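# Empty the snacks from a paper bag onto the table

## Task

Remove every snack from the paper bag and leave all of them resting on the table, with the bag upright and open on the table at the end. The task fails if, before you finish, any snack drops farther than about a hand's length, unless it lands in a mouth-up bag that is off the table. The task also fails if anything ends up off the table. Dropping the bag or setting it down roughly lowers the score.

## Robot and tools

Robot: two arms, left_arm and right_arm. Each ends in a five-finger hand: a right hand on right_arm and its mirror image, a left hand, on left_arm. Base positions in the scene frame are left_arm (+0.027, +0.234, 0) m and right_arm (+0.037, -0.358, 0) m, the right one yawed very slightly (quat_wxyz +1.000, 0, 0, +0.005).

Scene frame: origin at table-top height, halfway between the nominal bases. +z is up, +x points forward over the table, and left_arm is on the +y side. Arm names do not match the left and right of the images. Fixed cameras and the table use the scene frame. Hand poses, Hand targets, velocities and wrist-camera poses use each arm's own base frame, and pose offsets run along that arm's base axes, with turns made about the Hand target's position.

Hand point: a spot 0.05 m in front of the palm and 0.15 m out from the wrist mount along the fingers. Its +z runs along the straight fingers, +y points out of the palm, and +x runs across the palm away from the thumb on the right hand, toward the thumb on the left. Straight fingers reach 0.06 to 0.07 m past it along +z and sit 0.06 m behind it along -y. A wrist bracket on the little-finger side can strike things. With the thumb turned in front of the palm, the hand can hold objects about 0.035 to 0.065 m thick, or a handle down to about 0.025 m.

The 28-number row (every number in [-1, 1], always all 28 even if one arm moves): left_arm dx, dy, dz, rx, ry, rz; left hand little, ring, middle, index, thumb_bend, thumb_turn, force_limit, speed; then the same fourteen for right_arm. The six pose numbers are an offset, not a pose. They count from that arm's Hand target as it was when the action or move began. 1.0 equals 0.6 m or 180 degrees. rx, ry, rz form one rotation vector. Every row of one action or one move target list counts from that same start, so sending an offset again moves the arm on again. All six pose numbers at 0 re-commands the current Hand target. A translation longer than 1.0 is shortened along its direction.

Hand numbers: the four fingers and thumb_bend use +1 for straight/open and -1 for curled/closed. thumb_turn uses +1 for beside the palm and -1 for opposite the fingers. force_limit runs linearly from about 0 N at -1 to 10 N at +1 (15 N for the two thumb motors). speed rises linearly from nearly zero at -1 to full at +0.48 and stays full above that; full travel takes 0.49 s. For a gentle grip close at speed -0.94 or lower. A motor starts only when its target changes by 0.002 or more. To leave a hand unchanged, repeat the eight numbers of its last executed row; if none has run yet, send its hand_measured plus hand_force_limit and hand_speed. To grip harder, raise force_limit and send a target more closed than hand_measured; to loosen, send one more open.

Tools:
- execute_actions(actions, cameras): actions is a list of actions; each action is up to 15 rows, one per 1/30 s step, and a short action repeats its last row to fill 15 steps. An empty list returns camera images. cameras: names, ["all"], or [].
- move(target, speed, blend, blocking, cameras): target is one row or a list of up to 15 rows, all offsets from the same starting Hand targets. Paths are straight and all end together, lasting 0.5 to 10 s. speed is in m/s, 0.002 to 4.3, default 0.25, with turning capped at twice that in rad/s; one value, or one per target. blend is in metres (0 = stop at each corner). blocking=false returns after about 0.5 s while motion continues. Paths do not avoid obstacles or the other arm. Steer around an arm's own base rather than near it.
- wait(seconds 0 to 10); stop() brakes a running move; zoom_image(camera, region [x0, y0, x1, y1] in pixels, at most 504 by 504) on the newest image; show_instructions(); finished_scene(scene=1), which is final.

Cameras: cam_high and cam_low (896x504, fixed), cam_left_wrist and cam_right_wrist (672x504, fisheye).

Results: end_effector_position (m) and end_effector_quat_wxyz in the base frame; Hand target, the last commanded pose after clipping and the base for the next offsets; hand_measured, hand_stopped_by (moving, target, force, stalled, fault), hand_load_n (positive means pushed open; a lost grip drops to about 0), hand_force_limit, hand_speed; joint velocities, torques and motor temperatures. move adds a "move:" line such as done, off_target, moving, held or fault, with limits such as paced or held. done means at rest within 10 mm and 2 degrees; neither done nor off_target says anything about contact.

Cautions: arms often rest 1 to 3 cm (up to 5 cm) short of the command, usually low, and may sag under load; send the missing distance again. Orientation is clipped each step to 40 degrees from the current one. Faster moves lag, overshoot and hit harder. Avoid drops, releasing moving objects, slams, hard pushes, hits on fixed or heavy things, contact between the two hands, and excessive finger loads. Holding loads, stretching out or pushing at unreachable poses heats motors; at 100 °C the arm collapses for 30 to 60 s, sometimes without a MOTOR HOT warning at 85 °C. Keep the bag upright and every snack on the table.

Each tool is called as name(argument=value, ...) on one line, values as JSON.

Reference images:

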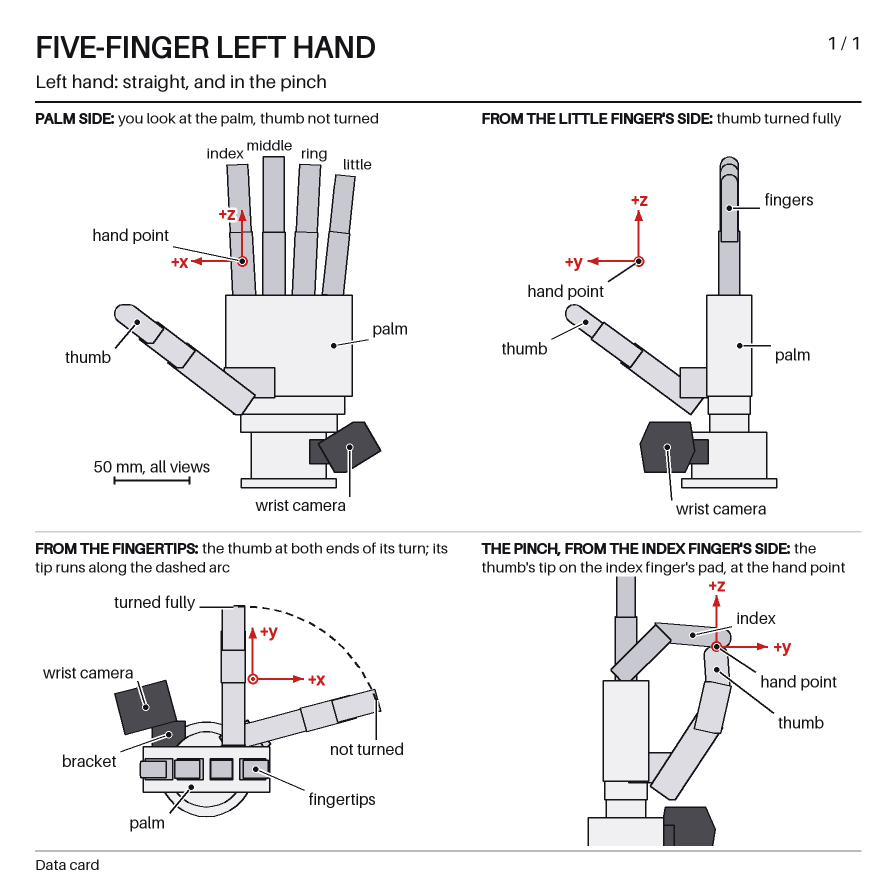

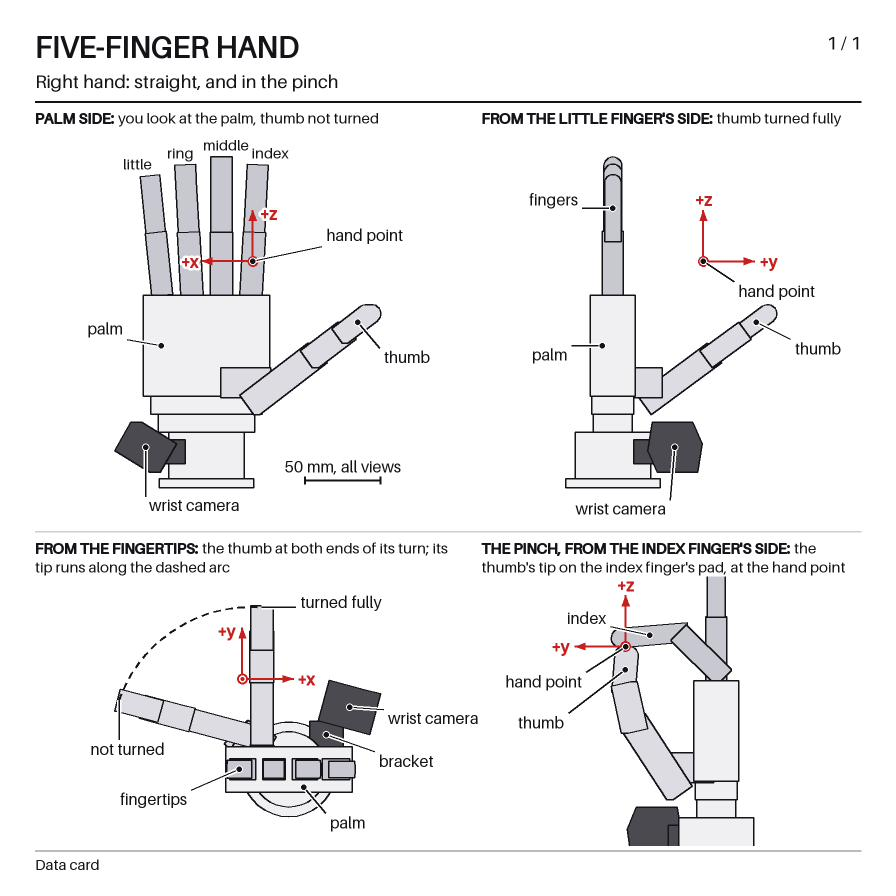

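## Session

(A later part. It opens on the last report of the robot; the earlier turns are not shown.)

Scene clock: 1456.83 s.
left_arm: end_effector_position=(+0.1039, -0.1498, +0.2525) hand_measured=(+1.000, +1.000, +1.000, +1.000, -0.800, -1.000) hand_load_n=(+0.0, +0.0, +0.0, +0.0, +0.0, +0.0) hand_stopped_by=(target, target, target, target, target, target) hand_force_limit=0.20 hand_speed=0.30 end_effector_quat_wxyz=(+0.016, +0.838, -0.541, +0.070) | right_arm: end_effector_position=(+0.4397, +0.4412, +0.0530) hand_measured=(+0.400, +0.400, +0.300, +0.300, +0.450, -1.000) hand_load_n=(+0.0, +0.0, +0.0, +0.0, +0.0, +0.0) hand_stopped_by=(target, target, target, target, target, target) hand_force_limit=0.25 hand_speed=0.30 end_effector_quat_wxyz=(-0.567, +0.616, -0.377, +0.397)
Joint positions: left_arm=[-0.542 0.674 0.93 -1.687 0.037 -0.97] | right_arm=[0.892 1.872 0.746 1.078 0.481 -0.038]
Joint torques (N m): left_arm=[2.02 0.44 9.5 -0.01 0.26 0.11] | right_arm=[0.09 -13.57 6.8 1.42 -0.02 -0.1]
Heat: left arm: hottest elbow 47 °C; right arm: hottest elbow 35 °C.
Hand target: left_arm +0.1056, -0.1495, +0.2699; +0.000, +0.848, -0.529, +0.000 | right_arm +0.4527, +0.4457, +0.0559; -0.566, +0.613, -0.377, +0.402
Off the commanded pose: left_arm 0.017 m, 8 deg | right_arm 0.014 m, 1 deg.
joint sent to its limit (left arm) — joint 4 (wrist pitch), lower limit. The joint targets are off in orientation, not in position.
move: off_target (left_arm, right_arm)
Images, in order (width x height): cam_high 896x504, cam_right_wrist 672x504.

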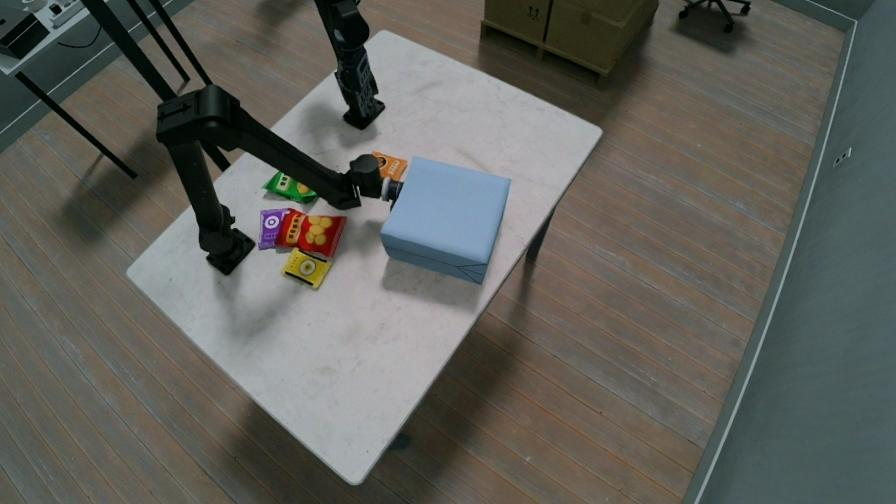

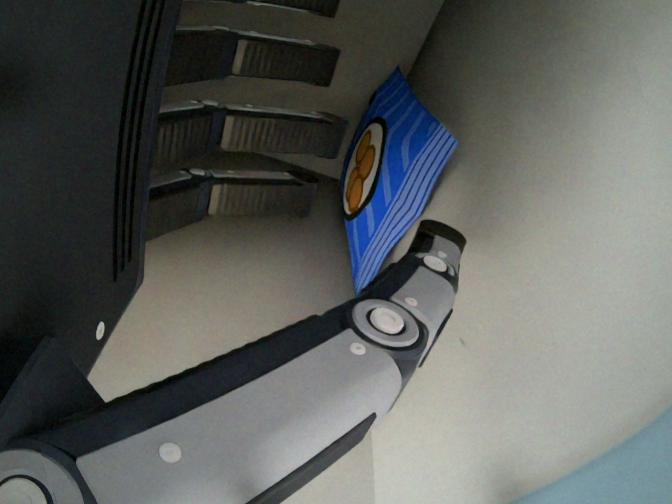

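move(target=[0,0,0,0,0,0,1,1,1,1,-0.8,-1,0.2,0.3, 0,0,0,0,0,0,-0.2,-0.2,-0.2,-0.2,0.45,-1,0.2,-0.4], speed=0.08, cameras=["cam_right_wrist", "cam_high"])

Scene clock: 1460.83 s.
left_arm: end_effector_position=(+0.1039, -0.1498, +0.2525) hand_measured=(+1.000, +1.000, +1.000, +1.000, -0.800, -1.000) hand_load_n=(+0.0, +0.0, +0.0, +0.0, +0.0, +0.0) hand_stopped_by=(target, target, target, target, target, target) hand_force_limit=0.20 hand_speed=0.30 end_effector_quat_wxyz=(+0.016, +0.838, -0.541, +0.070) | right_arm: end_effector_position=(+0.4397, +0.4414, +0.0528) hand_measured=(-0.200, -0.200, -0.200, -0.200, +0.450, -1.000) hand_load_n=(+0.0, +0.0, +0.0, +0.0, +0.0, +0.0) hand_stopped_by=(target, target, target, target, target, target) hand_force_limit=0.20 hand_speed=-0.40 end_effector_quat_wxyz=(-0.566, +0.616, -0.377, +0.396)
Joint positions: left_arm=[-0.542 0.674 0.93 -1.687 0.037 -0.97] | right_arm=[0.892 1.872 0.746 1.076 0.48 -0.039]
Joint torques (N m): left_arm=[1.32 0.32 9.7 0.05 0.28 0.13] | right_arm=[-0.03 -13.51 6.78 1.31 -0.01 -0.1]
Heat: left arm: hottest elbow 47 °C; right arm: hottest elbow 35 °C.
Hand target: left_arm +0.1056, -0.1495, +0.2699; +0.000, +0.848, -0.529, +0.000 | right_arm +0.4528, +0.4458, +0.0561; -0.567, +0.613, -0.377, +0.402
Off the commanded pose: left_arm 0.017 m, 8 deg | right_arm 0.014 m, 1 deg.
joint sent to its limit (left arm) — joint 4 (wrist pitch), lower limit. The joint targets are off in orientation, not in position.
move: off_target (left_arm, right_arm)
Images, in order (width x height): cam_high 896x504, cam_right_wrist 672x504.

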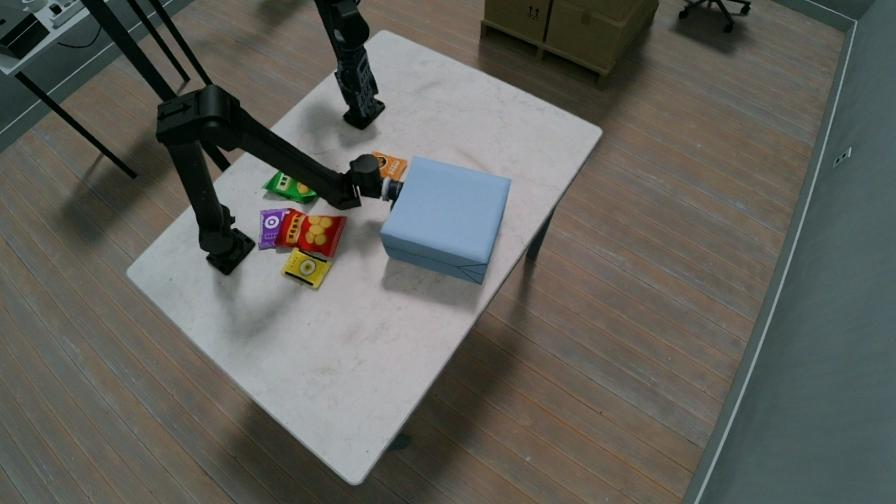

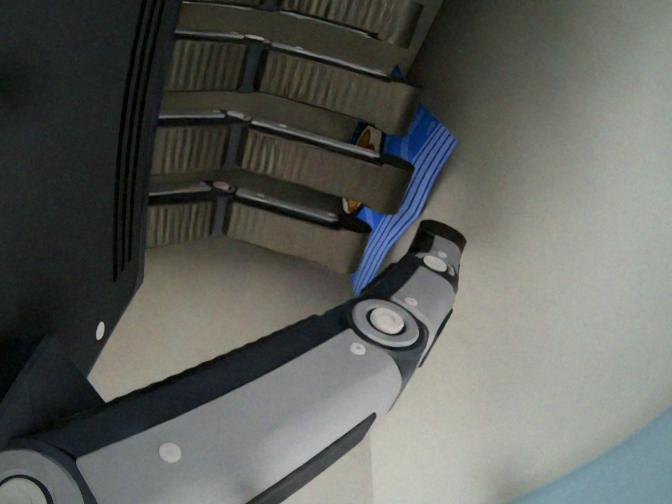

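move(target=[0,0,0,0,0,0,1,1,1,1,-0.8,-1,0.2,0.3, 0.01,0.005,-0.015,0,0,0,-0.3,-0.3,-0.3,-0.3,0.15,-1,0.2,-0.4], speed=0.08, cameras=["cam_right_wrist", "cam_high"])

Scene clock: 1466.20 s.
left_arm: end_effector_position=(+0.1039, -0.1498, +0.2525) hand_measured=(+1.000, +1.000, +1.000, +1.000, -0.800, -1.000) hand_load_n=(+0.0, +0.0, +0.0, +0.0, +0.0, +0.0) hand_stopped_by=(target, target, target, target, target, target) hand_force_limit=0.20 hand_speed=0.30 end_effector_quat_wxyz=(+0.016, +0.838, -0.541, +0.070) | right_arm: end_effector_position=(+0.4442, +0.4440, +0.0393) hand_measured=(-0.300, -0.300, -0.300, -0.300, +0.290, -1.000) hand_load_n=(+0.0, +0.0, +5.0, +0.0, +10.5, +1.5) hand_stopped_by=(target, target, target, target, force, target) hand_force_limit=0.20 hand_speed=-0.40 end_effector_quat_wxyz=(-0.560, +0.622, -0.377, +0.395)
Joint positions: left_arm=[-0.542 0.674 0.93 -1.687 0.037 -0.97] | right_arm=[0.887 1.907 0.765 1.076 0.475 -0.039]
Joint torques (N m): left_arm=[2.2 0.44 9.36 -0.09 0.33 0.13] | right_arm=[-0.09 -14.21 6.53 1.89 -0.01 -0.1]
Heat: left arm: hottest elbow 47 °C; right arm: hottest elbow 35 °C.
Hand target: left_arm +0.1056, -0.1495, +0.2699; +0.000, +0.848, -0.529, +0.000 | right_arm +0.4588, +0.4486, +0.0470; -0.566, +0.613, -0.377, +0.402
Off the commanded pose: left_arm 0.017 m, 8 deg | right_arm 0.017 m, 2 deg.
joint sent to its limit (left arm) — joint 4 (wrist pitch), lower limit. The joint targets are off in orientation, not in position.
move: off_target (left_arm, right_arm)
Images, in order (width x height): cam_high 896x504, cam_right_wrist 672x504.

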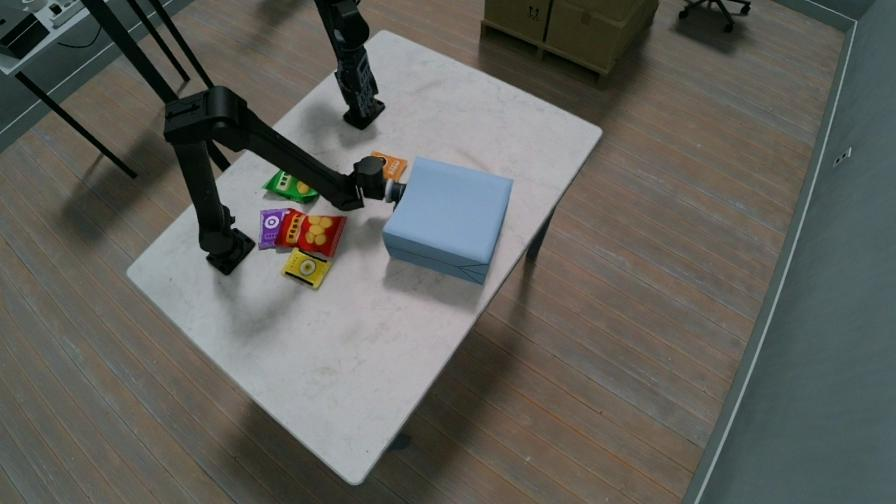

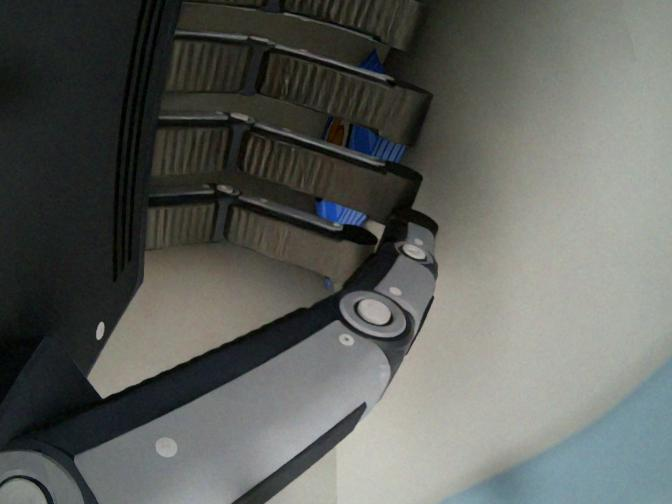

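move(target=[[0,0,0,0,0,0,1,1,1,1,-0.8,-1,0.2,0.3, 0,0,0.015,0,0,0,1,1,1,1,-0.85,-1,0.25,0.3],[0,0,0,0,0,0,1,1,1,1,-0.8,-1,0.2,0.3, 0.065,0.026,0.01,0,0,0,1,1,1,1,-0.85,-1,0.25,0.3]], speed=0.08, cameras=["cam_right_wrist", "cam_high"])

Scene clock: 1477.80 s.
left_arm: end_effector_position=(+0.1039, -0.1498, +0.2525) hand_measured=(+1.000, +1.000, +1.000, +1.000, -0.800, -1.000) hand_load_n=(+0.0, +0.0, +0.0, +0.0, +0.0, +0.0) hand_stopped_by=(target, target, target, target, target, target) hand_force_limit=0.20 hand_speed=0.30 end_effector_quat_wxyz=(+0.016, +0.838, -0.541, +0.070) | right_arm: end_effector_position=(+0.4832, +0.4609, +0.0482) hand_measured=(+1.000, +1.000, +1.000, +1.000, +0.288, -1.000) hand_load_n=(+0.0, +0.0, +0.0, +0.0, +0.0, +0.0) hand_stopped_by=(target, target, target, target, force, target) hand_force_limit=0.25 hand_speed=0.30 end_effector_quat_wxyz=(-0.566, +0.617, -0.377, +0.396)
Joint positions: left_arm=[-0.542 0.674 0.93 -1.687 0.037 -0.97] | right_arm=[0.846 1.945 0.874 1.02 0.434 -0.04]
Joint torques (N m): left_arm=[2.08 -0.09 9.58 -0.05 0.27 0.13] | right_arm=[-0.09 -15.33 7.28 1.28 -0.02 -0.1]
Heat: left arm: hottest elbow 48 °C; right arm: hottest elbow 35 °C.
Hand target: left_arm +0.1056, -0.1495, +0.2699; +0.000, +0.848, -0.529, +0.000 | right_arm +0.4977, +0.4644, +0.0530; -0.567, +0.613, -0.377, +0.402
Off the commanded pose: left_arm 0.017 m, 8 deg | right_arm 0.016 m, 1 deg.
joint sent to its limit (left arm) — joint 4 (wrist pitch), lower limit. The joint targets are off in orientation, not in position.
move: off_target (left_arm, right_arm)
Images, in order (width x height): cam_high 896x504, cam_right_wrist 672x504.

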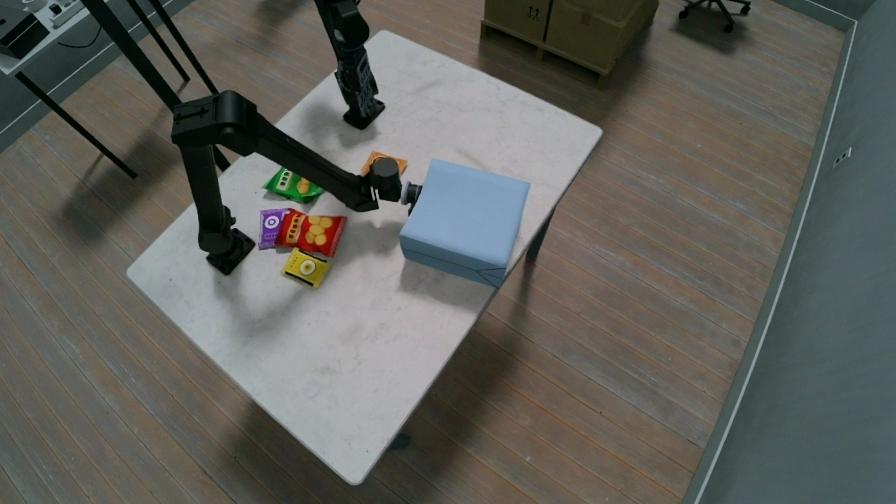

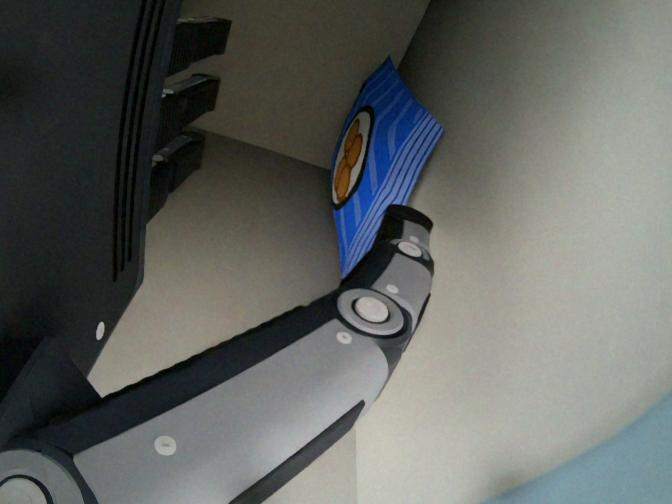

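move(target=[[0,0,0,0,0,0,1,1,1,1,-0.8,-1,0.2,0.3, 0,0,0.0,0,0,0,1,1,1,1,-0.86,-1,0.35,0.3],[0,0,0,0,0,0,1,1,1,1,-0.8,-1,0.2,0.3, 0.04,0.016,0.0,0,0,0,1,1,1,1,-0.86,-1,0.35,0.3]], speed=0.08, cameras=["cam_right_wrist", "cam_high"])

Scene clock: 1482.03 s.
left_arm: end_effector_position=(+0.1039, -0.1498, +0.2525) hand_measured=(+1.000, +1.000, +1.000, +1.000, -0.800, -1.000) hand_load_n=(+0.0, +0.0, +0.0, +0.5, +0.0, +0.0) hand_stopped_by=(target, target, target, target, target, target) hand_force_limit=0.20 hand_speed=0.30 end_effector_quat_wxyz=(+0.016, +0.838, -0.541, +0.070) | right_arm: end_effector_position=(+0.5066, +0.4704, +0.0483) hand_measured=(+1.000, +1.000, +1.000, +1.000, -0.860, -1.000) hand_load_n=(+0.0, +0.0, -0.5, +0.0, +0.0, +0.0) hand_stopped_by=(target, target, target, target, target, target) hand_force_limit=0.35 hand_speed=0.30 end_effector_quat_wxyz=(-0.566, +0.617, -0.378, +0.396)
Joint positions: left_arm=[-0.542 0.674 0.93 -1.687 0.037 -0.97] | right_arm=[0.824 1.978 0.943 0.983 0.412 -0.04]
Joint torques (N m): left_arm=[1.2 0.79 9.5 0.02 0.25 0.1] | right_arm=[-0.09 -16.09 7.76 1.28 -0.02 -0.11]
Heat: left arm: hottest elbow 48 °C; right arm: hottest elbow 35 °C.
Hand target: left_arm +0.1056, -0.1495, +0.2699; +0.000, +0.848, -0.529, +0.000 | right_arm +0.5218, +0.4739, +0.0529; -0.567, +0.613, -0.377, +0.402
Off the commanded pose: left_arm 0.017 m, 8 deg | right_arm 0.016 m, 1 deg.
joint sent to its limit (left arm) — joint 4 (wrist pitch), lower limit. The joint targets are off in orientation, not in position.
move: off_target (left_arm, right_arm)
Images, in order (width x height): cam_high 896x504, cam_right_wrist 672x504.

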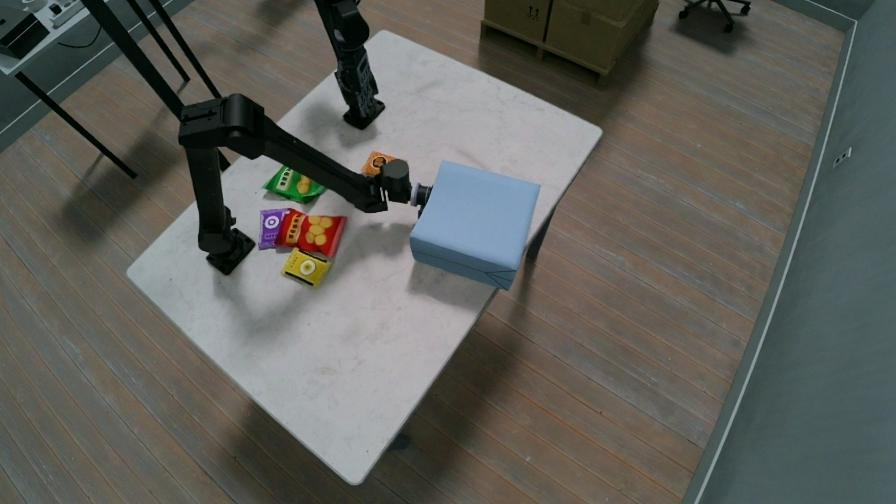

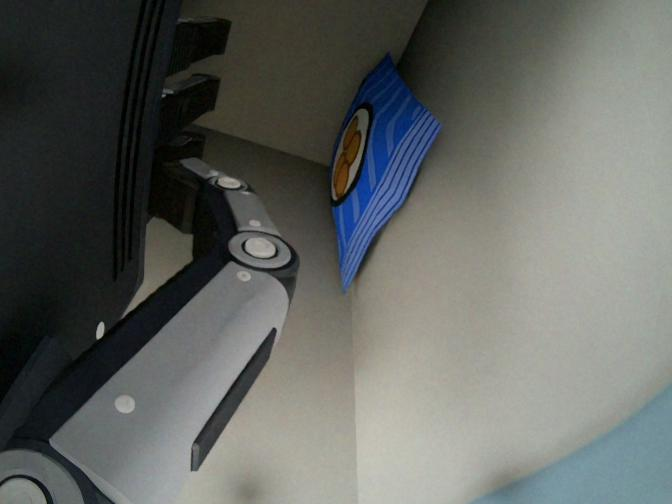

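zoom_image(camera="cam_high", region=[360, 130, 560, 300])

Scaled by 2.520 from the camera's 896x504 image, which has a finer 1280x720 frame.

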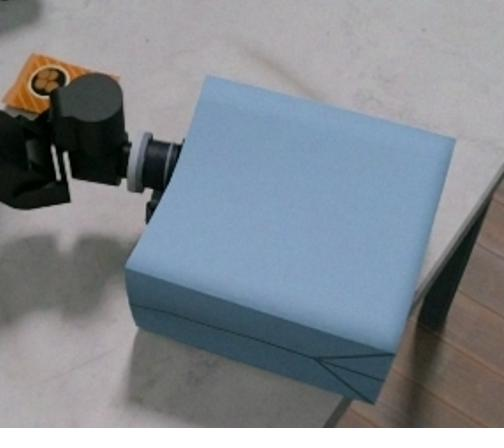

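move(target=[[0,0,0,0,0,0,1,1,1,1,-0.8,-1,0.2,0.3, 0,0,-0.02,0,0,0,-0.3,-0.3,0,0,-0.86,-1,0.3,0.3],[0,0,0,0,0,0,1,1,1,1,-0.8,-1,0.2,0.3, -0.24,-0.1,-0.02,0,0,0,-0.3,-0.3,0,0,-0.86,-1,0.3,0.3]], speed=0.09, cameras=["cam_right_wrist", "cam_high"])

Scene clock: 1510.77 s.
left_arm: end_effector_position=(+0.1039, -0.1498, +0.2525) hand_measured=(+1.000, +1.000, +1.000, +1.000, -0.800, -1.000) hand_load_n=(+0.0, +0.0, +0.0, +0.0, +0.0, +0.0) hand_stopped_by=(target, target, target, target, target, target) hand_force_limit=0.20 hand_speed=0.30 end_effector_quat_wxyz=(+0.016, +0.838, -0.541, +0.070) | right_arm: end_effector_position=(+0.3804, +0.4070, +0.0215) hand_measured=(-0.300, -0.300, +0.180, +0.058, -0.860, -1.000) hand_load_n=(+0.0, +0.0, +9.5, +3.0, +2.5, +6.5) hand_stopped_by=(target, target, force, force, target, target) hand_force_limit=0.30 hand_speed=0.30 end_effector_quat_wxyz=(-0.548, +0.627, -0.380, +0.403)
Joint positions: left_arm=[-0.542 0.674 0.93 -1.687 0.037 -0.97] | right_arm=[0.967 1.87 0.582 1.198 0.573 -0.041]
Joint torques (N m): left_arm=[1.49 1.03 9.63 0.08 0.32 0.15] | right_arm=[1.85 -15.38 3.02 2.44 0.28 -0.01]
Heat: left arm: hottest elbow 48 °C; right arm: hottest elbow 35 °C.
Hand target: left_arm +0.1056, -0.1495, +0.2699; +0.000, +0.848, -0.529, +0.000 | right_arm +0.3777, +0.4138, +0.0408; -0.566, +0.613, -0.377, +0.402
Off the commanded pose: left_arm 0.017 m, 8 deg | right_arm 0.021 m, 3 deg.
joint sent to its limit (left arm) — joint 4 (wrist pitch), lower limit. The joint targets are off in orientation, not in position.
move: off_target (left_arm, right_arm)
Images, in order (width x height): cam_high 896x504, cam_right_wrist 672x504.

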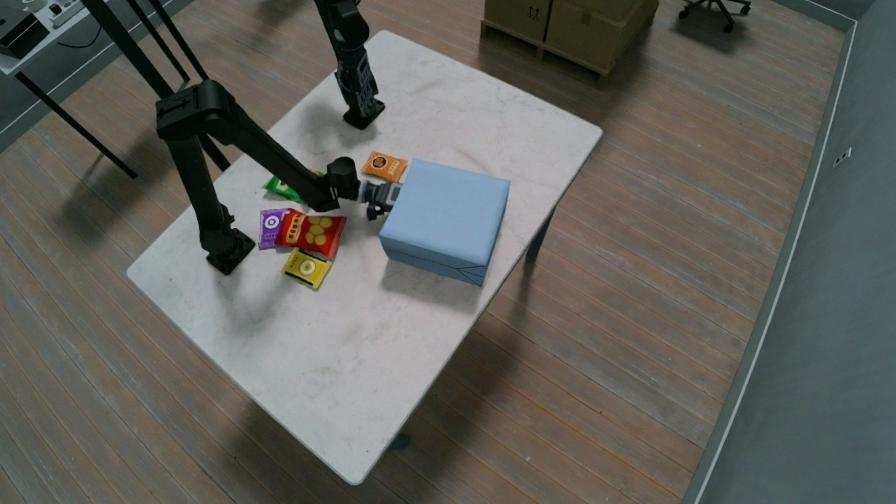

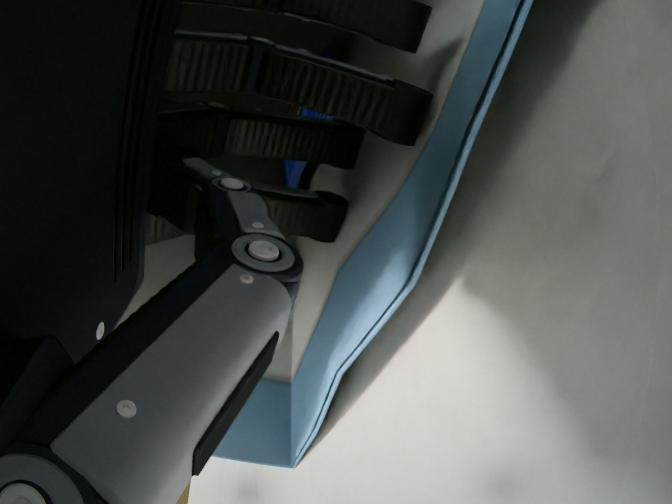

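move(target=[[0,0,0,0,0,0,1,1,1,1,-0.8,-1,0.2,0.3, 0,0,0.03,0.0167,-0.0412,0,1,1,1,1,-0.86,-1,0.3,0.3],[0,0,0,0,0,0,1,1,1,1,-0.8,-1,0.2,0.3, 0.184,0.064,0.023,0.0167,-0.0412,0,1,1,1,1,-0.86,-1,0.3,0.3]], speed=0.09, cameras=["cam_right_wrist", "cam_high"])

Scene clock: 1521.13 s.
left_arm: end_effector_position=(+0.1039, -0.1498, +0.2525) hand_measured=(+1.000, +1.000, +1.000, +1.000, -0.800, -1.000) hand_load_n=(+0.0, +0.0, +0.0, +0.0, +0.0, +0.0) hand_stopped_by=(target, target, target, target, target, target) hand_force_limit=0.20 hand_speed=0.30 end_effector_quat_wxyz=(+0.016, +0.838, -0.541, +0.070) | right_arm: end_effector_position=(+0.4768, +0.4486, +0.0539) hand_measured=(+1.000, +1.000, +1.000, +1.000, -0.860, -1.000) hand_load_n=(+0.0, -0.5, +0.0, +0.0, +0.0, +0.0) hand_stopped_by=(target, target, target, target, target, target) hand_force_limit=0.30 hand_speed=0.30 end_effector_quat_wxyz=(+0.604, -0.575, +0.346, -0.431)
Joint positions: left_arm=[-0.542 0.674 0.93 -1.687 0.037 -0.97] | right_arm=[0.849 2.013 0.821 1.302 0.437 -0.126]
Joint torques (N m): left_arm=[1.67 0.26 9.55 -0.01 0.25 0.1] | right_arm=[0.15 -14.92 6.01 1.21 -0.09 0.09]
Heat: left arm: hottest elbow 48 °C; right arm: hottest elbow 35 °C.
Hand target: left_arm +0.1056, -0.1495, +0.2699; +0.000, +0.848, -0.529, +0.000 | right_arm +0.4883, +0.4522, +0.0549; +0.606, -0.570, +0.350, -0.431
Off the commanded pose: left_arm 0.017 m, 8 deg | right_arm 0.012 m, 1 deg.
joint sent to its limit (left arm) — joint 4 (wrist pitch), lower limit. The joint targets are off in orientation, not in position.
move: off_target (left_arm, right_arm)
Images, in order (width x height): cam_high 896x504, cam_right_wrist 672x504.

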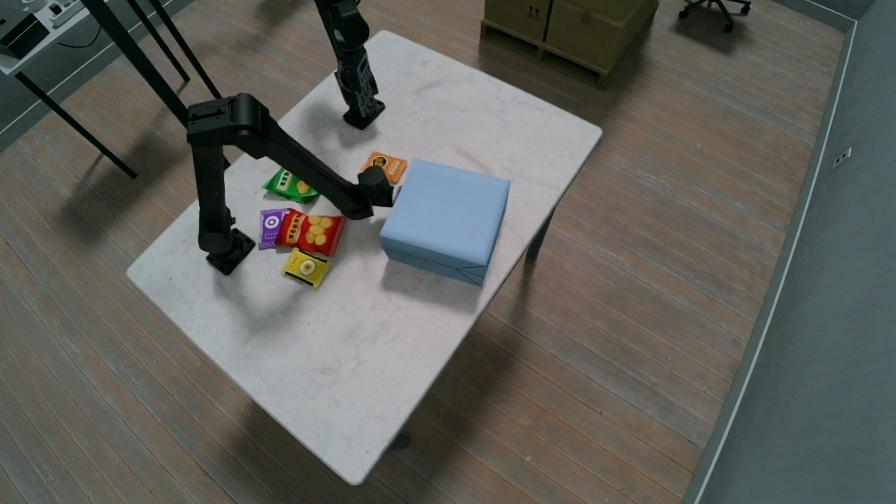

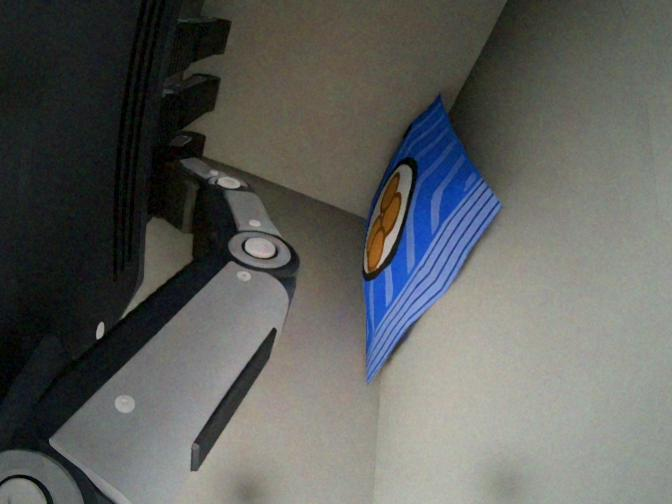

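move(target=[[0,0,0,0,0,0,1,1,1,1,-0.8,-1,0.2,0.3, -0.04,-0.02,0,0,0,0,1,1,1,1,-0.86,-1,0.3,0.3],[0,0,0,0,0,0,1,1,1,1,-0.8,-1,0.2,0.3, -0.04,-0.02,-0.01,0,0,0,0.4,0.4,0.3,0.3,0.6,-1,0.3,0.3]], speed=0.09, cameras=["cam_right_wrist"])

Scene clock: 1528.53 s.
left_arm: end_effector_position=(+0.1039, -0.1498, +0.2525) hand_measured=(+1.000, +1.000, +1.000, +1.000, -0.800, -1.000) hand_load_n=(+0.0, +0.0, +0.0, +0.0, +0.0, +0.0) hand_stopped_by=(target, target, target, target, target, target) hand_force_limit=0.20 hand_speed=0.30 end_effector_quat_wxyz=(+0.016, +0.838, -0.541, +0.070) | right_arm: end_effector_position=(+0.4687, +0.4348, +0.0471) hand_measured=(+0.400, +0.400, +0.300, +0.300, +0.600, -1.000) hand_load_n=(+0.0, +0.0, +0.0, +0.0, +0.0, +0.0) hand_stopped_by=(target, target, target, target, target, target) hand_force_limit=0.30 hand_speed=0.30 end_effector_quat_wxyz=(+0.599, -0.574, +0.351, -0.435)
Joint positions: left_arm=[-0.542 0.674 0.93 -1.687 0.037 -0.97] | right_arm=[0.849 2.013 0.78 1.338 0.453 -0.125]
Joint torques (N m): left_arm=[1.85 0.56 9.57 0.18 0.25 0.11] | right_arm=[1.73 -15.33 3.48 2.21 0.17 0.09]
Heat: left arm: hottest elbow 48 °C; right arm: hottest elbow 35 °C.
Hand target: left_arm +0.1056, -0.1495, +0.2699; +0.000, +0.848, -0.529, +0.000 | right_arm +0.4643, +0.4403, +0.0490; +0.606, -0.570, +0.350, -0.431
Off the commanded pose: left_arm 0.017 m, 8 deg | right_arm 0.007 m, 1 deg.
joint sent to its limit (left arm) — joint 4 (wrist pitch), lower limit. The joint targets are off in orientation, not in position.
move: off_target (left_arm)
Images, in order (width x height): cam_right_wrist 672x504.

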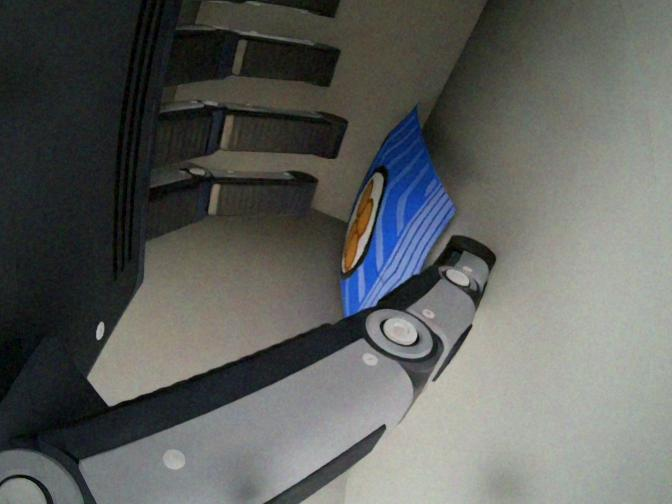

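move(target=[[0,0,0,0,0,0,1,1,1,1,-0.8,-1,0.2,0.3, 0.045,0.022,0,0,0,0,0.4,0.4,0.3,0.3,0.6,-1,0.25,-0.4],[0,0,0,0,0,0,1,1,1,1,-0.8,-1,0.2,0.3, 0.045,0.022,0,0,0,0,-0.2,-0.2,-0.2,-0.2,0.6,-1,0.25,-0.4]], speed=0.09, cameras=["cam_right_wrist", "cam_high"])

Scene clock: 1533.00 s.
left_arm: end_effector_position=(+0.1039, -0.1498, +0.2525) hand_measured=(+1.000, +1.000, +1.000, +1.000, -0.800, -1.000) hand_load_n=(+0.0, +0.0, +0.0, +0.0, +0.0, +0.0) hand_stopped_by=(target, target, target, target, target, target) hand_force_limit=0.20 hand_speed=0.30 end_effector_quat_wxyz=(+0.016, +0.838, -0.541, +0.070) | right_arm: end_effector_position=(+0.4791, +0.4513, +0.0484) hand_measured=(-0.200, -0.200, -0.200, -0.200, +0.600, -1.000) hand_load_n=(+0.0, +0.0, +0.0, +0.0, +0.0, +0.0) hand_stopped_by=(target, target, target, target, target, target) hand_force_limit=0.25 hand_speed=-0.40 end_effector_quat_wxyz=(+0.604, -0.575, +0.345, -0.430)
Joint positions: left_arm=[-0.542 0.674 0.93 -1.687 0.037 -0.97] | right_arm=[0.849 2.033 0.833 1.31 0.434 -0.125]
Joint torques (N m): left_arm=[1.38 0.73 9.51 0.03 0.27 0.09] | right_arm=[-0.15 -15.09 5.9 1.25 -0.09 0.09]
Heat: left arm: hottest elbow 48 °C; right arm: hottest elbow 35 °C.
Hand target: left_arm +0.1056, -0.1495, +0.2699; +0.000, +0.848, -0.529, +0.000 | right_arm +0.4912, +0.4535, +0.0488; +0.606, -0.570, +0.350, -0.431
Off the commanded pose: left_arm 0.017 m, 8 deg | right_arm 0.012 m, 1 deg.
joint sent to its limit (left arm) — joint 4 (wrist pitch), lower limit. The joint targets are off in orientation, not in position.
move: off_target (left_arm, right_arm); target 2's new numbers were sent with right_arm's hand 0.013 m and 1 deg from that target
Images, in order (width x height): cam_high 896x504, cam_right_wrist 672x504.

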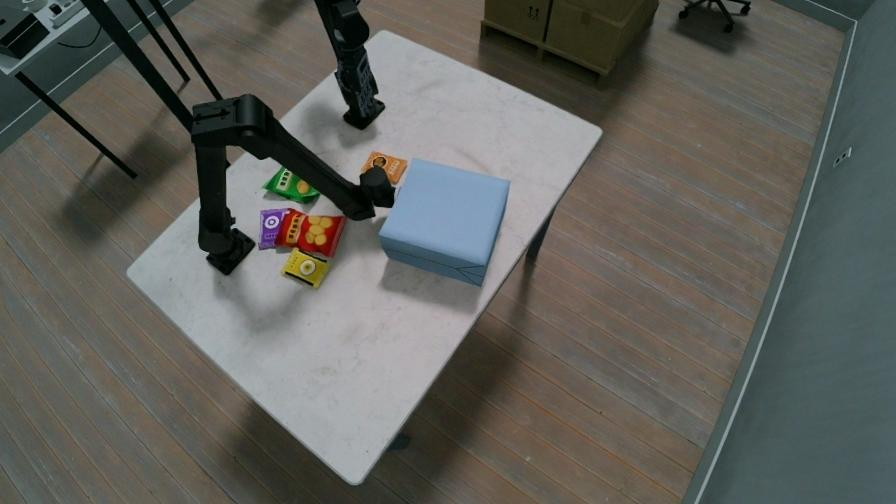

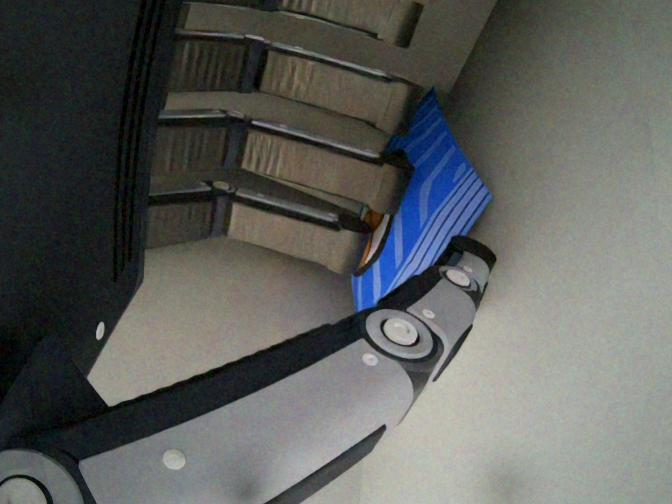

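move(target=[0,0,0,0,0,0,1,1,1,1,-0.8,-1,0.2,0.3, 0,0,0,0,0,0,-0.4,-0.4,-0.35,-0.35,0.15,-1,0.2,-0.4], speed=0.09, cameras=["cam_right_wrist"])

Scene clock: 1535.70 s.
left_arm: end_effector_position=(+0.1039, -0.1498, +0.2525) hand_measured=(+1.000, +1.000, +1.000, +1.000, -0.800, -1.000) hand_load_n=(+0.0, +0.0, +0.0, +0.0, +0.0, +0.0) hand_stopped_by=(target, target, target, target, target, target) hand_force_limit=0.20 hand_speed=0.30 end_effector_quat_wxyz=(+0.016, +0.838, -0.541, +0.070) | right_arm: end_effector_position=(+0.4791, +0.4513, +0.0482) hand_measured=(-0.400, -0.400, -0.350, -0.350, +0.356, -1.000) hand_load_n=(+0.0, +0.0, +1.5, +0.0, +11.5, +1.5) hand_stopped_by=(target, target, target, target, force, target) hand_force_limit=0.20 hand_speed=-0.40 end_effector_quat_wxyz=(+0.604, -0.576, +0.345, -0.430)
Joint positions: left_arm=[-0.542 0.674 0.93 -1.687 0.037 -0.97] | right_arm=[0.849 2.033 0.833 1.31 0.434 -0.125]
Joint torques (N m): left_arm=[1.61 0.21 9.48 0.06 0.3 0.15] | right_arm=[-0.15 -15.09 5.87 1.26 -0.08 0.09]
Heat: left arm: hottest elbow 48 °C; right arm: hottest elbow 35 °C.
Hand target: left_arm +0.1056, -0.1495, +0.2699; +0.000, +0.848, -0.529, +0.000 | right_arm +0.4912, +0.4534, +0.0488; +0.606, -0.570, +0.350, -0.431
Off the commanded pose: left_arm 0.017 m, 8 deg | right_arm 0.012 m, 1 deg.
joint sent to its limit (left arm) — joint 4 (wrist pitch), lower limit. The joint targets are off in orientation, not in position.
move: off_target (left_arm, right_arm)
Images, in order (width x height): cam_right_wrist 672x504.

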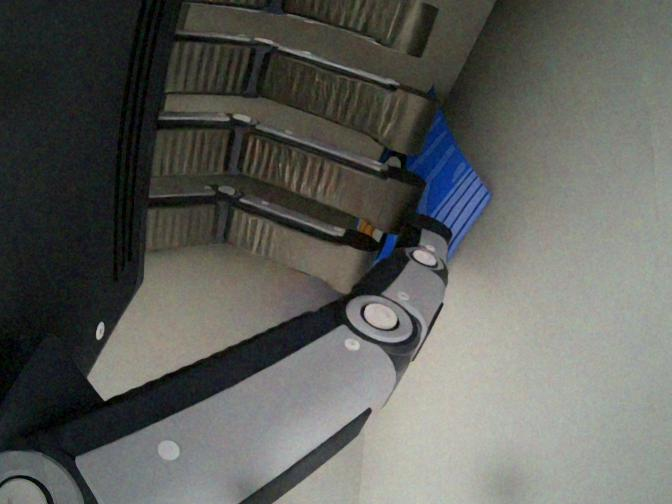

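move(target=[[0,0,0,0,0,0,1,1,1,1,-0.8,-1,0.2,0.3, 0,0,0.01,0,0,0,0.5,0.5,0.5,0.5,0.6,-1,0.3,0.3],[0,0,0,0,0,0,1,1,1,1,-0.8,-1,0.2,0.3, 0,0,0.01,0,0,0,1,1,1,1,-0.86,-1,0.35,0.3],[0,0,0,0,0,0,1,1,1,1,-0.8,-1,0.2,0.3, 0.05,0.02,0.01,0,0,0,1,1,1,1,-0.86,-1,0.35,0.3]], speed=0.09, cameras=["cam_right_wrist", "cam_high"])

Scene clock: 1544.33 s.
left_arm: end_effector_position=(+0.1039, -0.1498, +0.2525) hand_measured=(+1.000, +1.000, +1.000, +1.000, -0.800, -1.000) hand_load_n=(+0.0, +0.0, +0.0, +0.0, +0.0, +0.5) hand_stopped_by=(target, target, target, target, target, target) hand_force_limit=0.20 hand_speed=0.30 end_effector_quat_wxyz=(+0.016, +0.838, -0.541, +0.070) | right_arm: end_effector_position=(+0.5089, +0.4616, +0.0516) hand_measured=(+1.000, +1.000, +1.000, +1.000, -0.860, -1.000) hand_load_n=(+0.0, +0.0, +0.0, +0.0, +0.0, +0.0) hand_stopped_by=(target, target, target, target, target, target) hand_force_limit=0.35 hand_speed=0.30 end_effector_quat_wxyz=(+0.602, -0.577, +0.345, -0.431)
Joint positions: left_arm=[-0.542 0.674 0.93 -1.687 0.037 -0.97] | right_arm=[0.818 2.053 0.915 1.242 0.406 -0.123]
Joint torques (N m): left_arm=[1.96 0.85 9.72 -0.02 0.25 0.11] | right_arm=[0.09 -16.32 6.57 1.22 -0.08 0.1]
Heat: left arm: hottest elbow 48 °C; right arm: hottest elbow 35 °C.
Hand target: left_arm +0.1056, -0.1495, +0.2699; +0.000, +0.848, -0.529, +0.000 | right_arm +0.5212, +0.4654, +0.0548; +0.605, -0.570, +0.350, -0.431
Off the commanded pose: left_arm 0.017 m, 8 deg | right_arm 0.013 m, 1 deg.
joint sent to its limit (left arm) — joint 4 (wrist pitch), lower limit. The joint targets are off in orientation, not in position.
move: off_target (left_arm, right_arm); target 2's new numbers were sent with right_arm's hand 0.014 m and 1 deg from that target
Images, in order (width x height): cam_high 896x504, cam_right_wrist 672x504.

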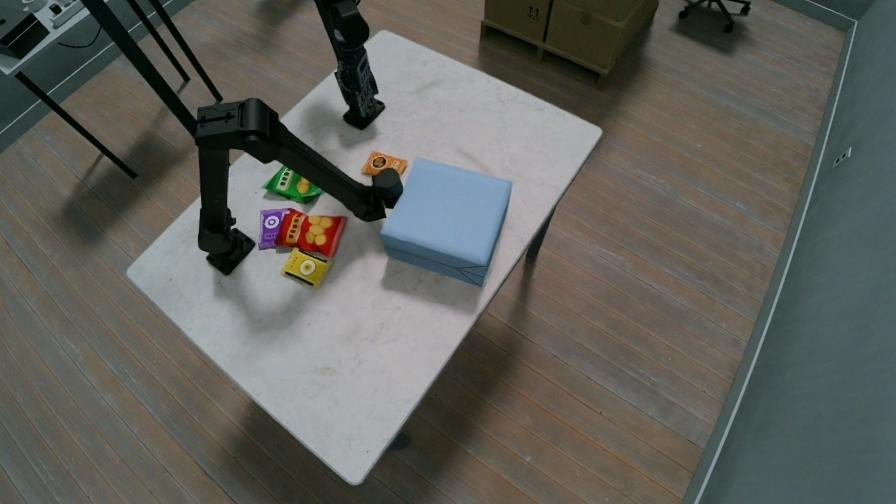

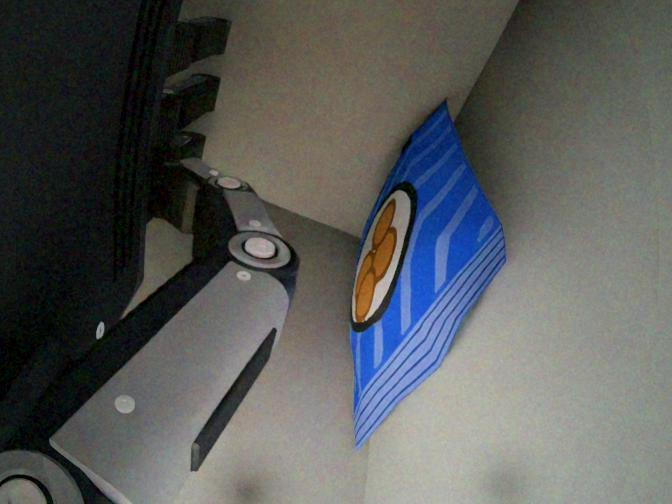

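move(target=[0,0,0,0,0,0,1,1,1,1,-0.8,-1,0.2,0.3, 0,0,0,0,0,0,0,0,0.15,0.15,-0.86,-1,0.3,-0.2], speed=0.09, cameras=["cam_right_wrist"])

Scene clock: 1546.73 s.
left_arm: end_effector_position=(+0.1039, -0.1498, +0.2525) hand_measured=(+1.000, +1.000, +1.000, +1.000, -0.800, -1.000) hand_load_n=(+0.0, +0.5, +0.0, +0.0, +0.0, +0.0) hand_stopped_by=(target, target, target, target, target, target) hand_force_limit=0.20 hand_speed=0.30 end_effector_quat_wxyz=(+0.016, +0.838, -0.541, +0.070) | right_arm: end_effector_position=(+0.5090, +0.4618, +0.0515) hand_measured=(+0.000, +0.000, +0.204, +0.152, -0.860, -1.000) hand_load_n=(+0.0, +0.5, +7.5, +5.5, +2.0, +5.5) hand_stopped_by=(target, target, force, target, target, target) hand_force_limit=0.30 hand_speed=-0.20 end_effector_quat_wxyz=(+0.602, -0.577, +0.345, -0.430)
Joint positions: left_arm=[-0.542 0.674 0.93 -1.687 0.037 -0.97] | right_arm=[0.818 2.053 0.916 1.241 0.406 -0.122]
Joint torques (N m): left_arm=[1.61 1.14 9.66 -0.09 0.24 0.11] | right_arm=[0.03 -16.21 6.57 1.29 -0.07 0.09]
Heat: left arm: hottest elbow 48 °C; right arm: hottest elbow 35 °C.
Hand target: left_arm +0.1056, -0.1495, +0.2699; +0.000, +0.848, -0.529, +0.000 | right_arm +0.5213, +0.4654, +0.0548; +0.606, -0.570, +0.350, -0.431
Off the commanded pose: left_arm 0.017 m, 8 deg | right_arm 0.013 m, 1 deg.
joint sent to its limit (left arm) — joint 4 (wrist pitch), lower limit. The joint targets are off in orientation, not in position.
move: off_target (left_arm, right_arm)
Images, in order (width x height): cam_right_wrist 672x504.

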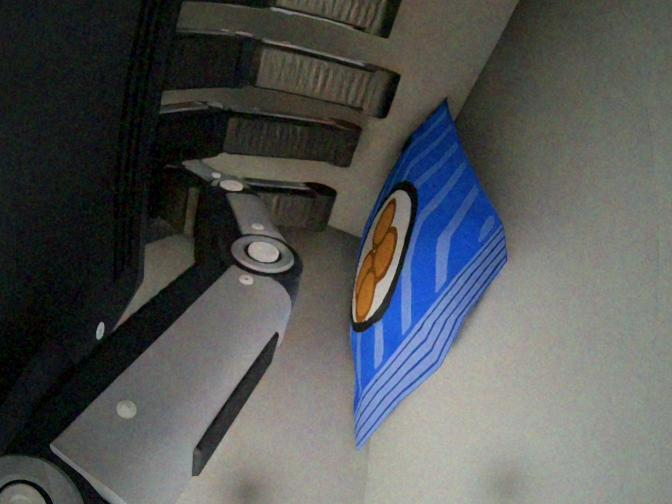

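move(target=[[0,0,0,0,0,0,1,1,1,1,-0.8,-1,0.2,0.3, 0,0,0,0,0,0,0.5,0.5,0.5,0.5,-0.86,-1,0.35,0.3],[0,0,0,0,0,0,1,1,1,1,-0.8,-1,0.2,0.3, 0,0,0,0,0,0,0.5,0.5,0.5,0.5,-0.4,0.6,0.35,0.3]], speed=0.09, cameras=["cam_right_wrist", "cam_high"])

Scene clock: 1557.77 s.
left_arm: end_effector_position=(+0.1039, -0.1498, +0.2525) hand_measured=(+1.000, +1.000, +1.000, +1.000, -0.800, -1.000) hand_load_n=(+0.0, +0.0, +0.0, +0.0, +0.0, +0.0) hand_stopped_by=(target, target, target, target, target, target) hand_force_limit=0.20 hand_speed=0.30 end_effector_quat_wxyz=(+0.016, +0.838, -0.541, +0.070) | right_arm: end_effector_position=(+0.5089, +0.4619, +0.0514) hand_measured=(+0.500, +0.500, +0.500, +0.500, -0.400, +0.600) hand_load_n=(+0.0, +0.0, +0.0, +0.0, +0.0, +0.0) hand_stopped_by=(target, target, target, target, target, target) hand_force_limit=0.35 hand_speed=0.30 end_effector_quat_wxyz=(+0.602, -0.577, +0.346, -0.430)
Joint positions: left_arm=[-0.542 0.674 0.93 -1.687 0.037 -0.97] | right_arm=[0.818 2.053 0.916 1.241 0.406 -0.122]
Joint torques (N m): left_arm=[2.08 0.91 9.61 0.1 0.3 0.11] | right_arm=[0.03 -16.21 6.57 1.33 -0.07 0.1]
Heat: left arm: hottest elbow 48 °C; right arm: hottest elbow 35 °C.
Hand target: left_arm +0.1056, -0.1495, +0.2699; +0.000, +0.848, -0.529, +0.000 | right_arm +0.5213, +0.4654, +0.0548; +0.606, -0.570, +0.350, -0.431
Off the commanded pose: left_arm 0.017 m, 8 deg | right_arm 0.013 m, 1 deg.
joint sent to its limit (left arm) — joint 4 (wrist pitch), lower limit. The joint targets are off in orientation, not in position.
move: off_target (left_arm, right_arm); target 2's new numbers were sent with right_arm's hand 0.013 m and 1 deg from that target
Images, in order (width x height): cam_high 896x504, cam_right_wrist 672x504.

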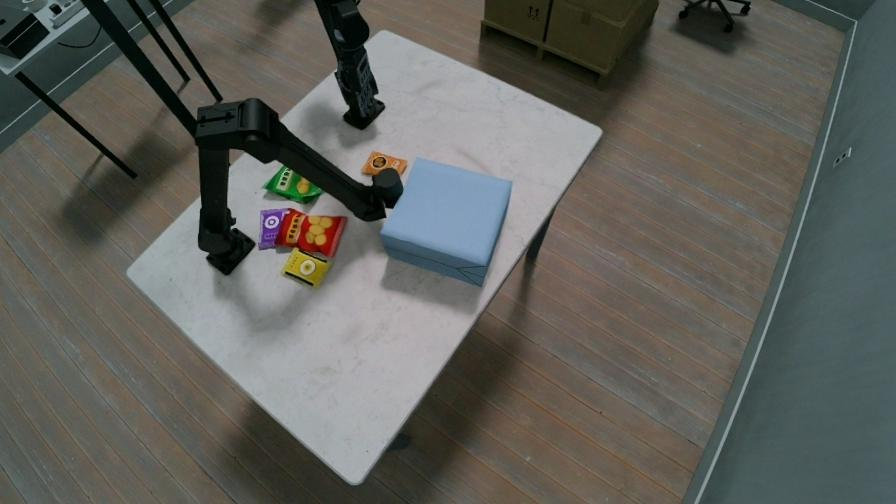

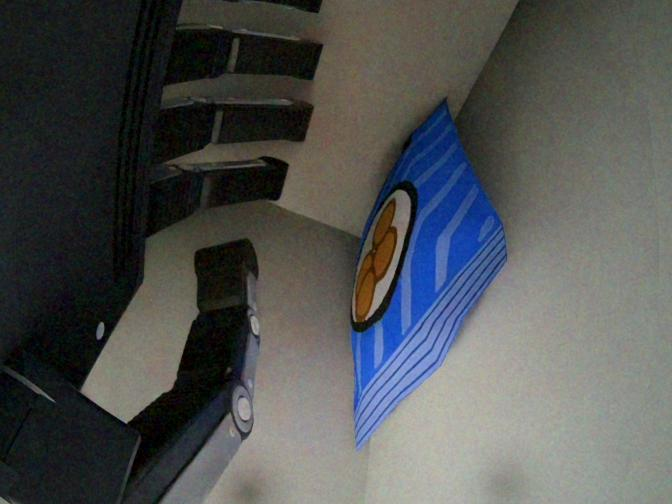

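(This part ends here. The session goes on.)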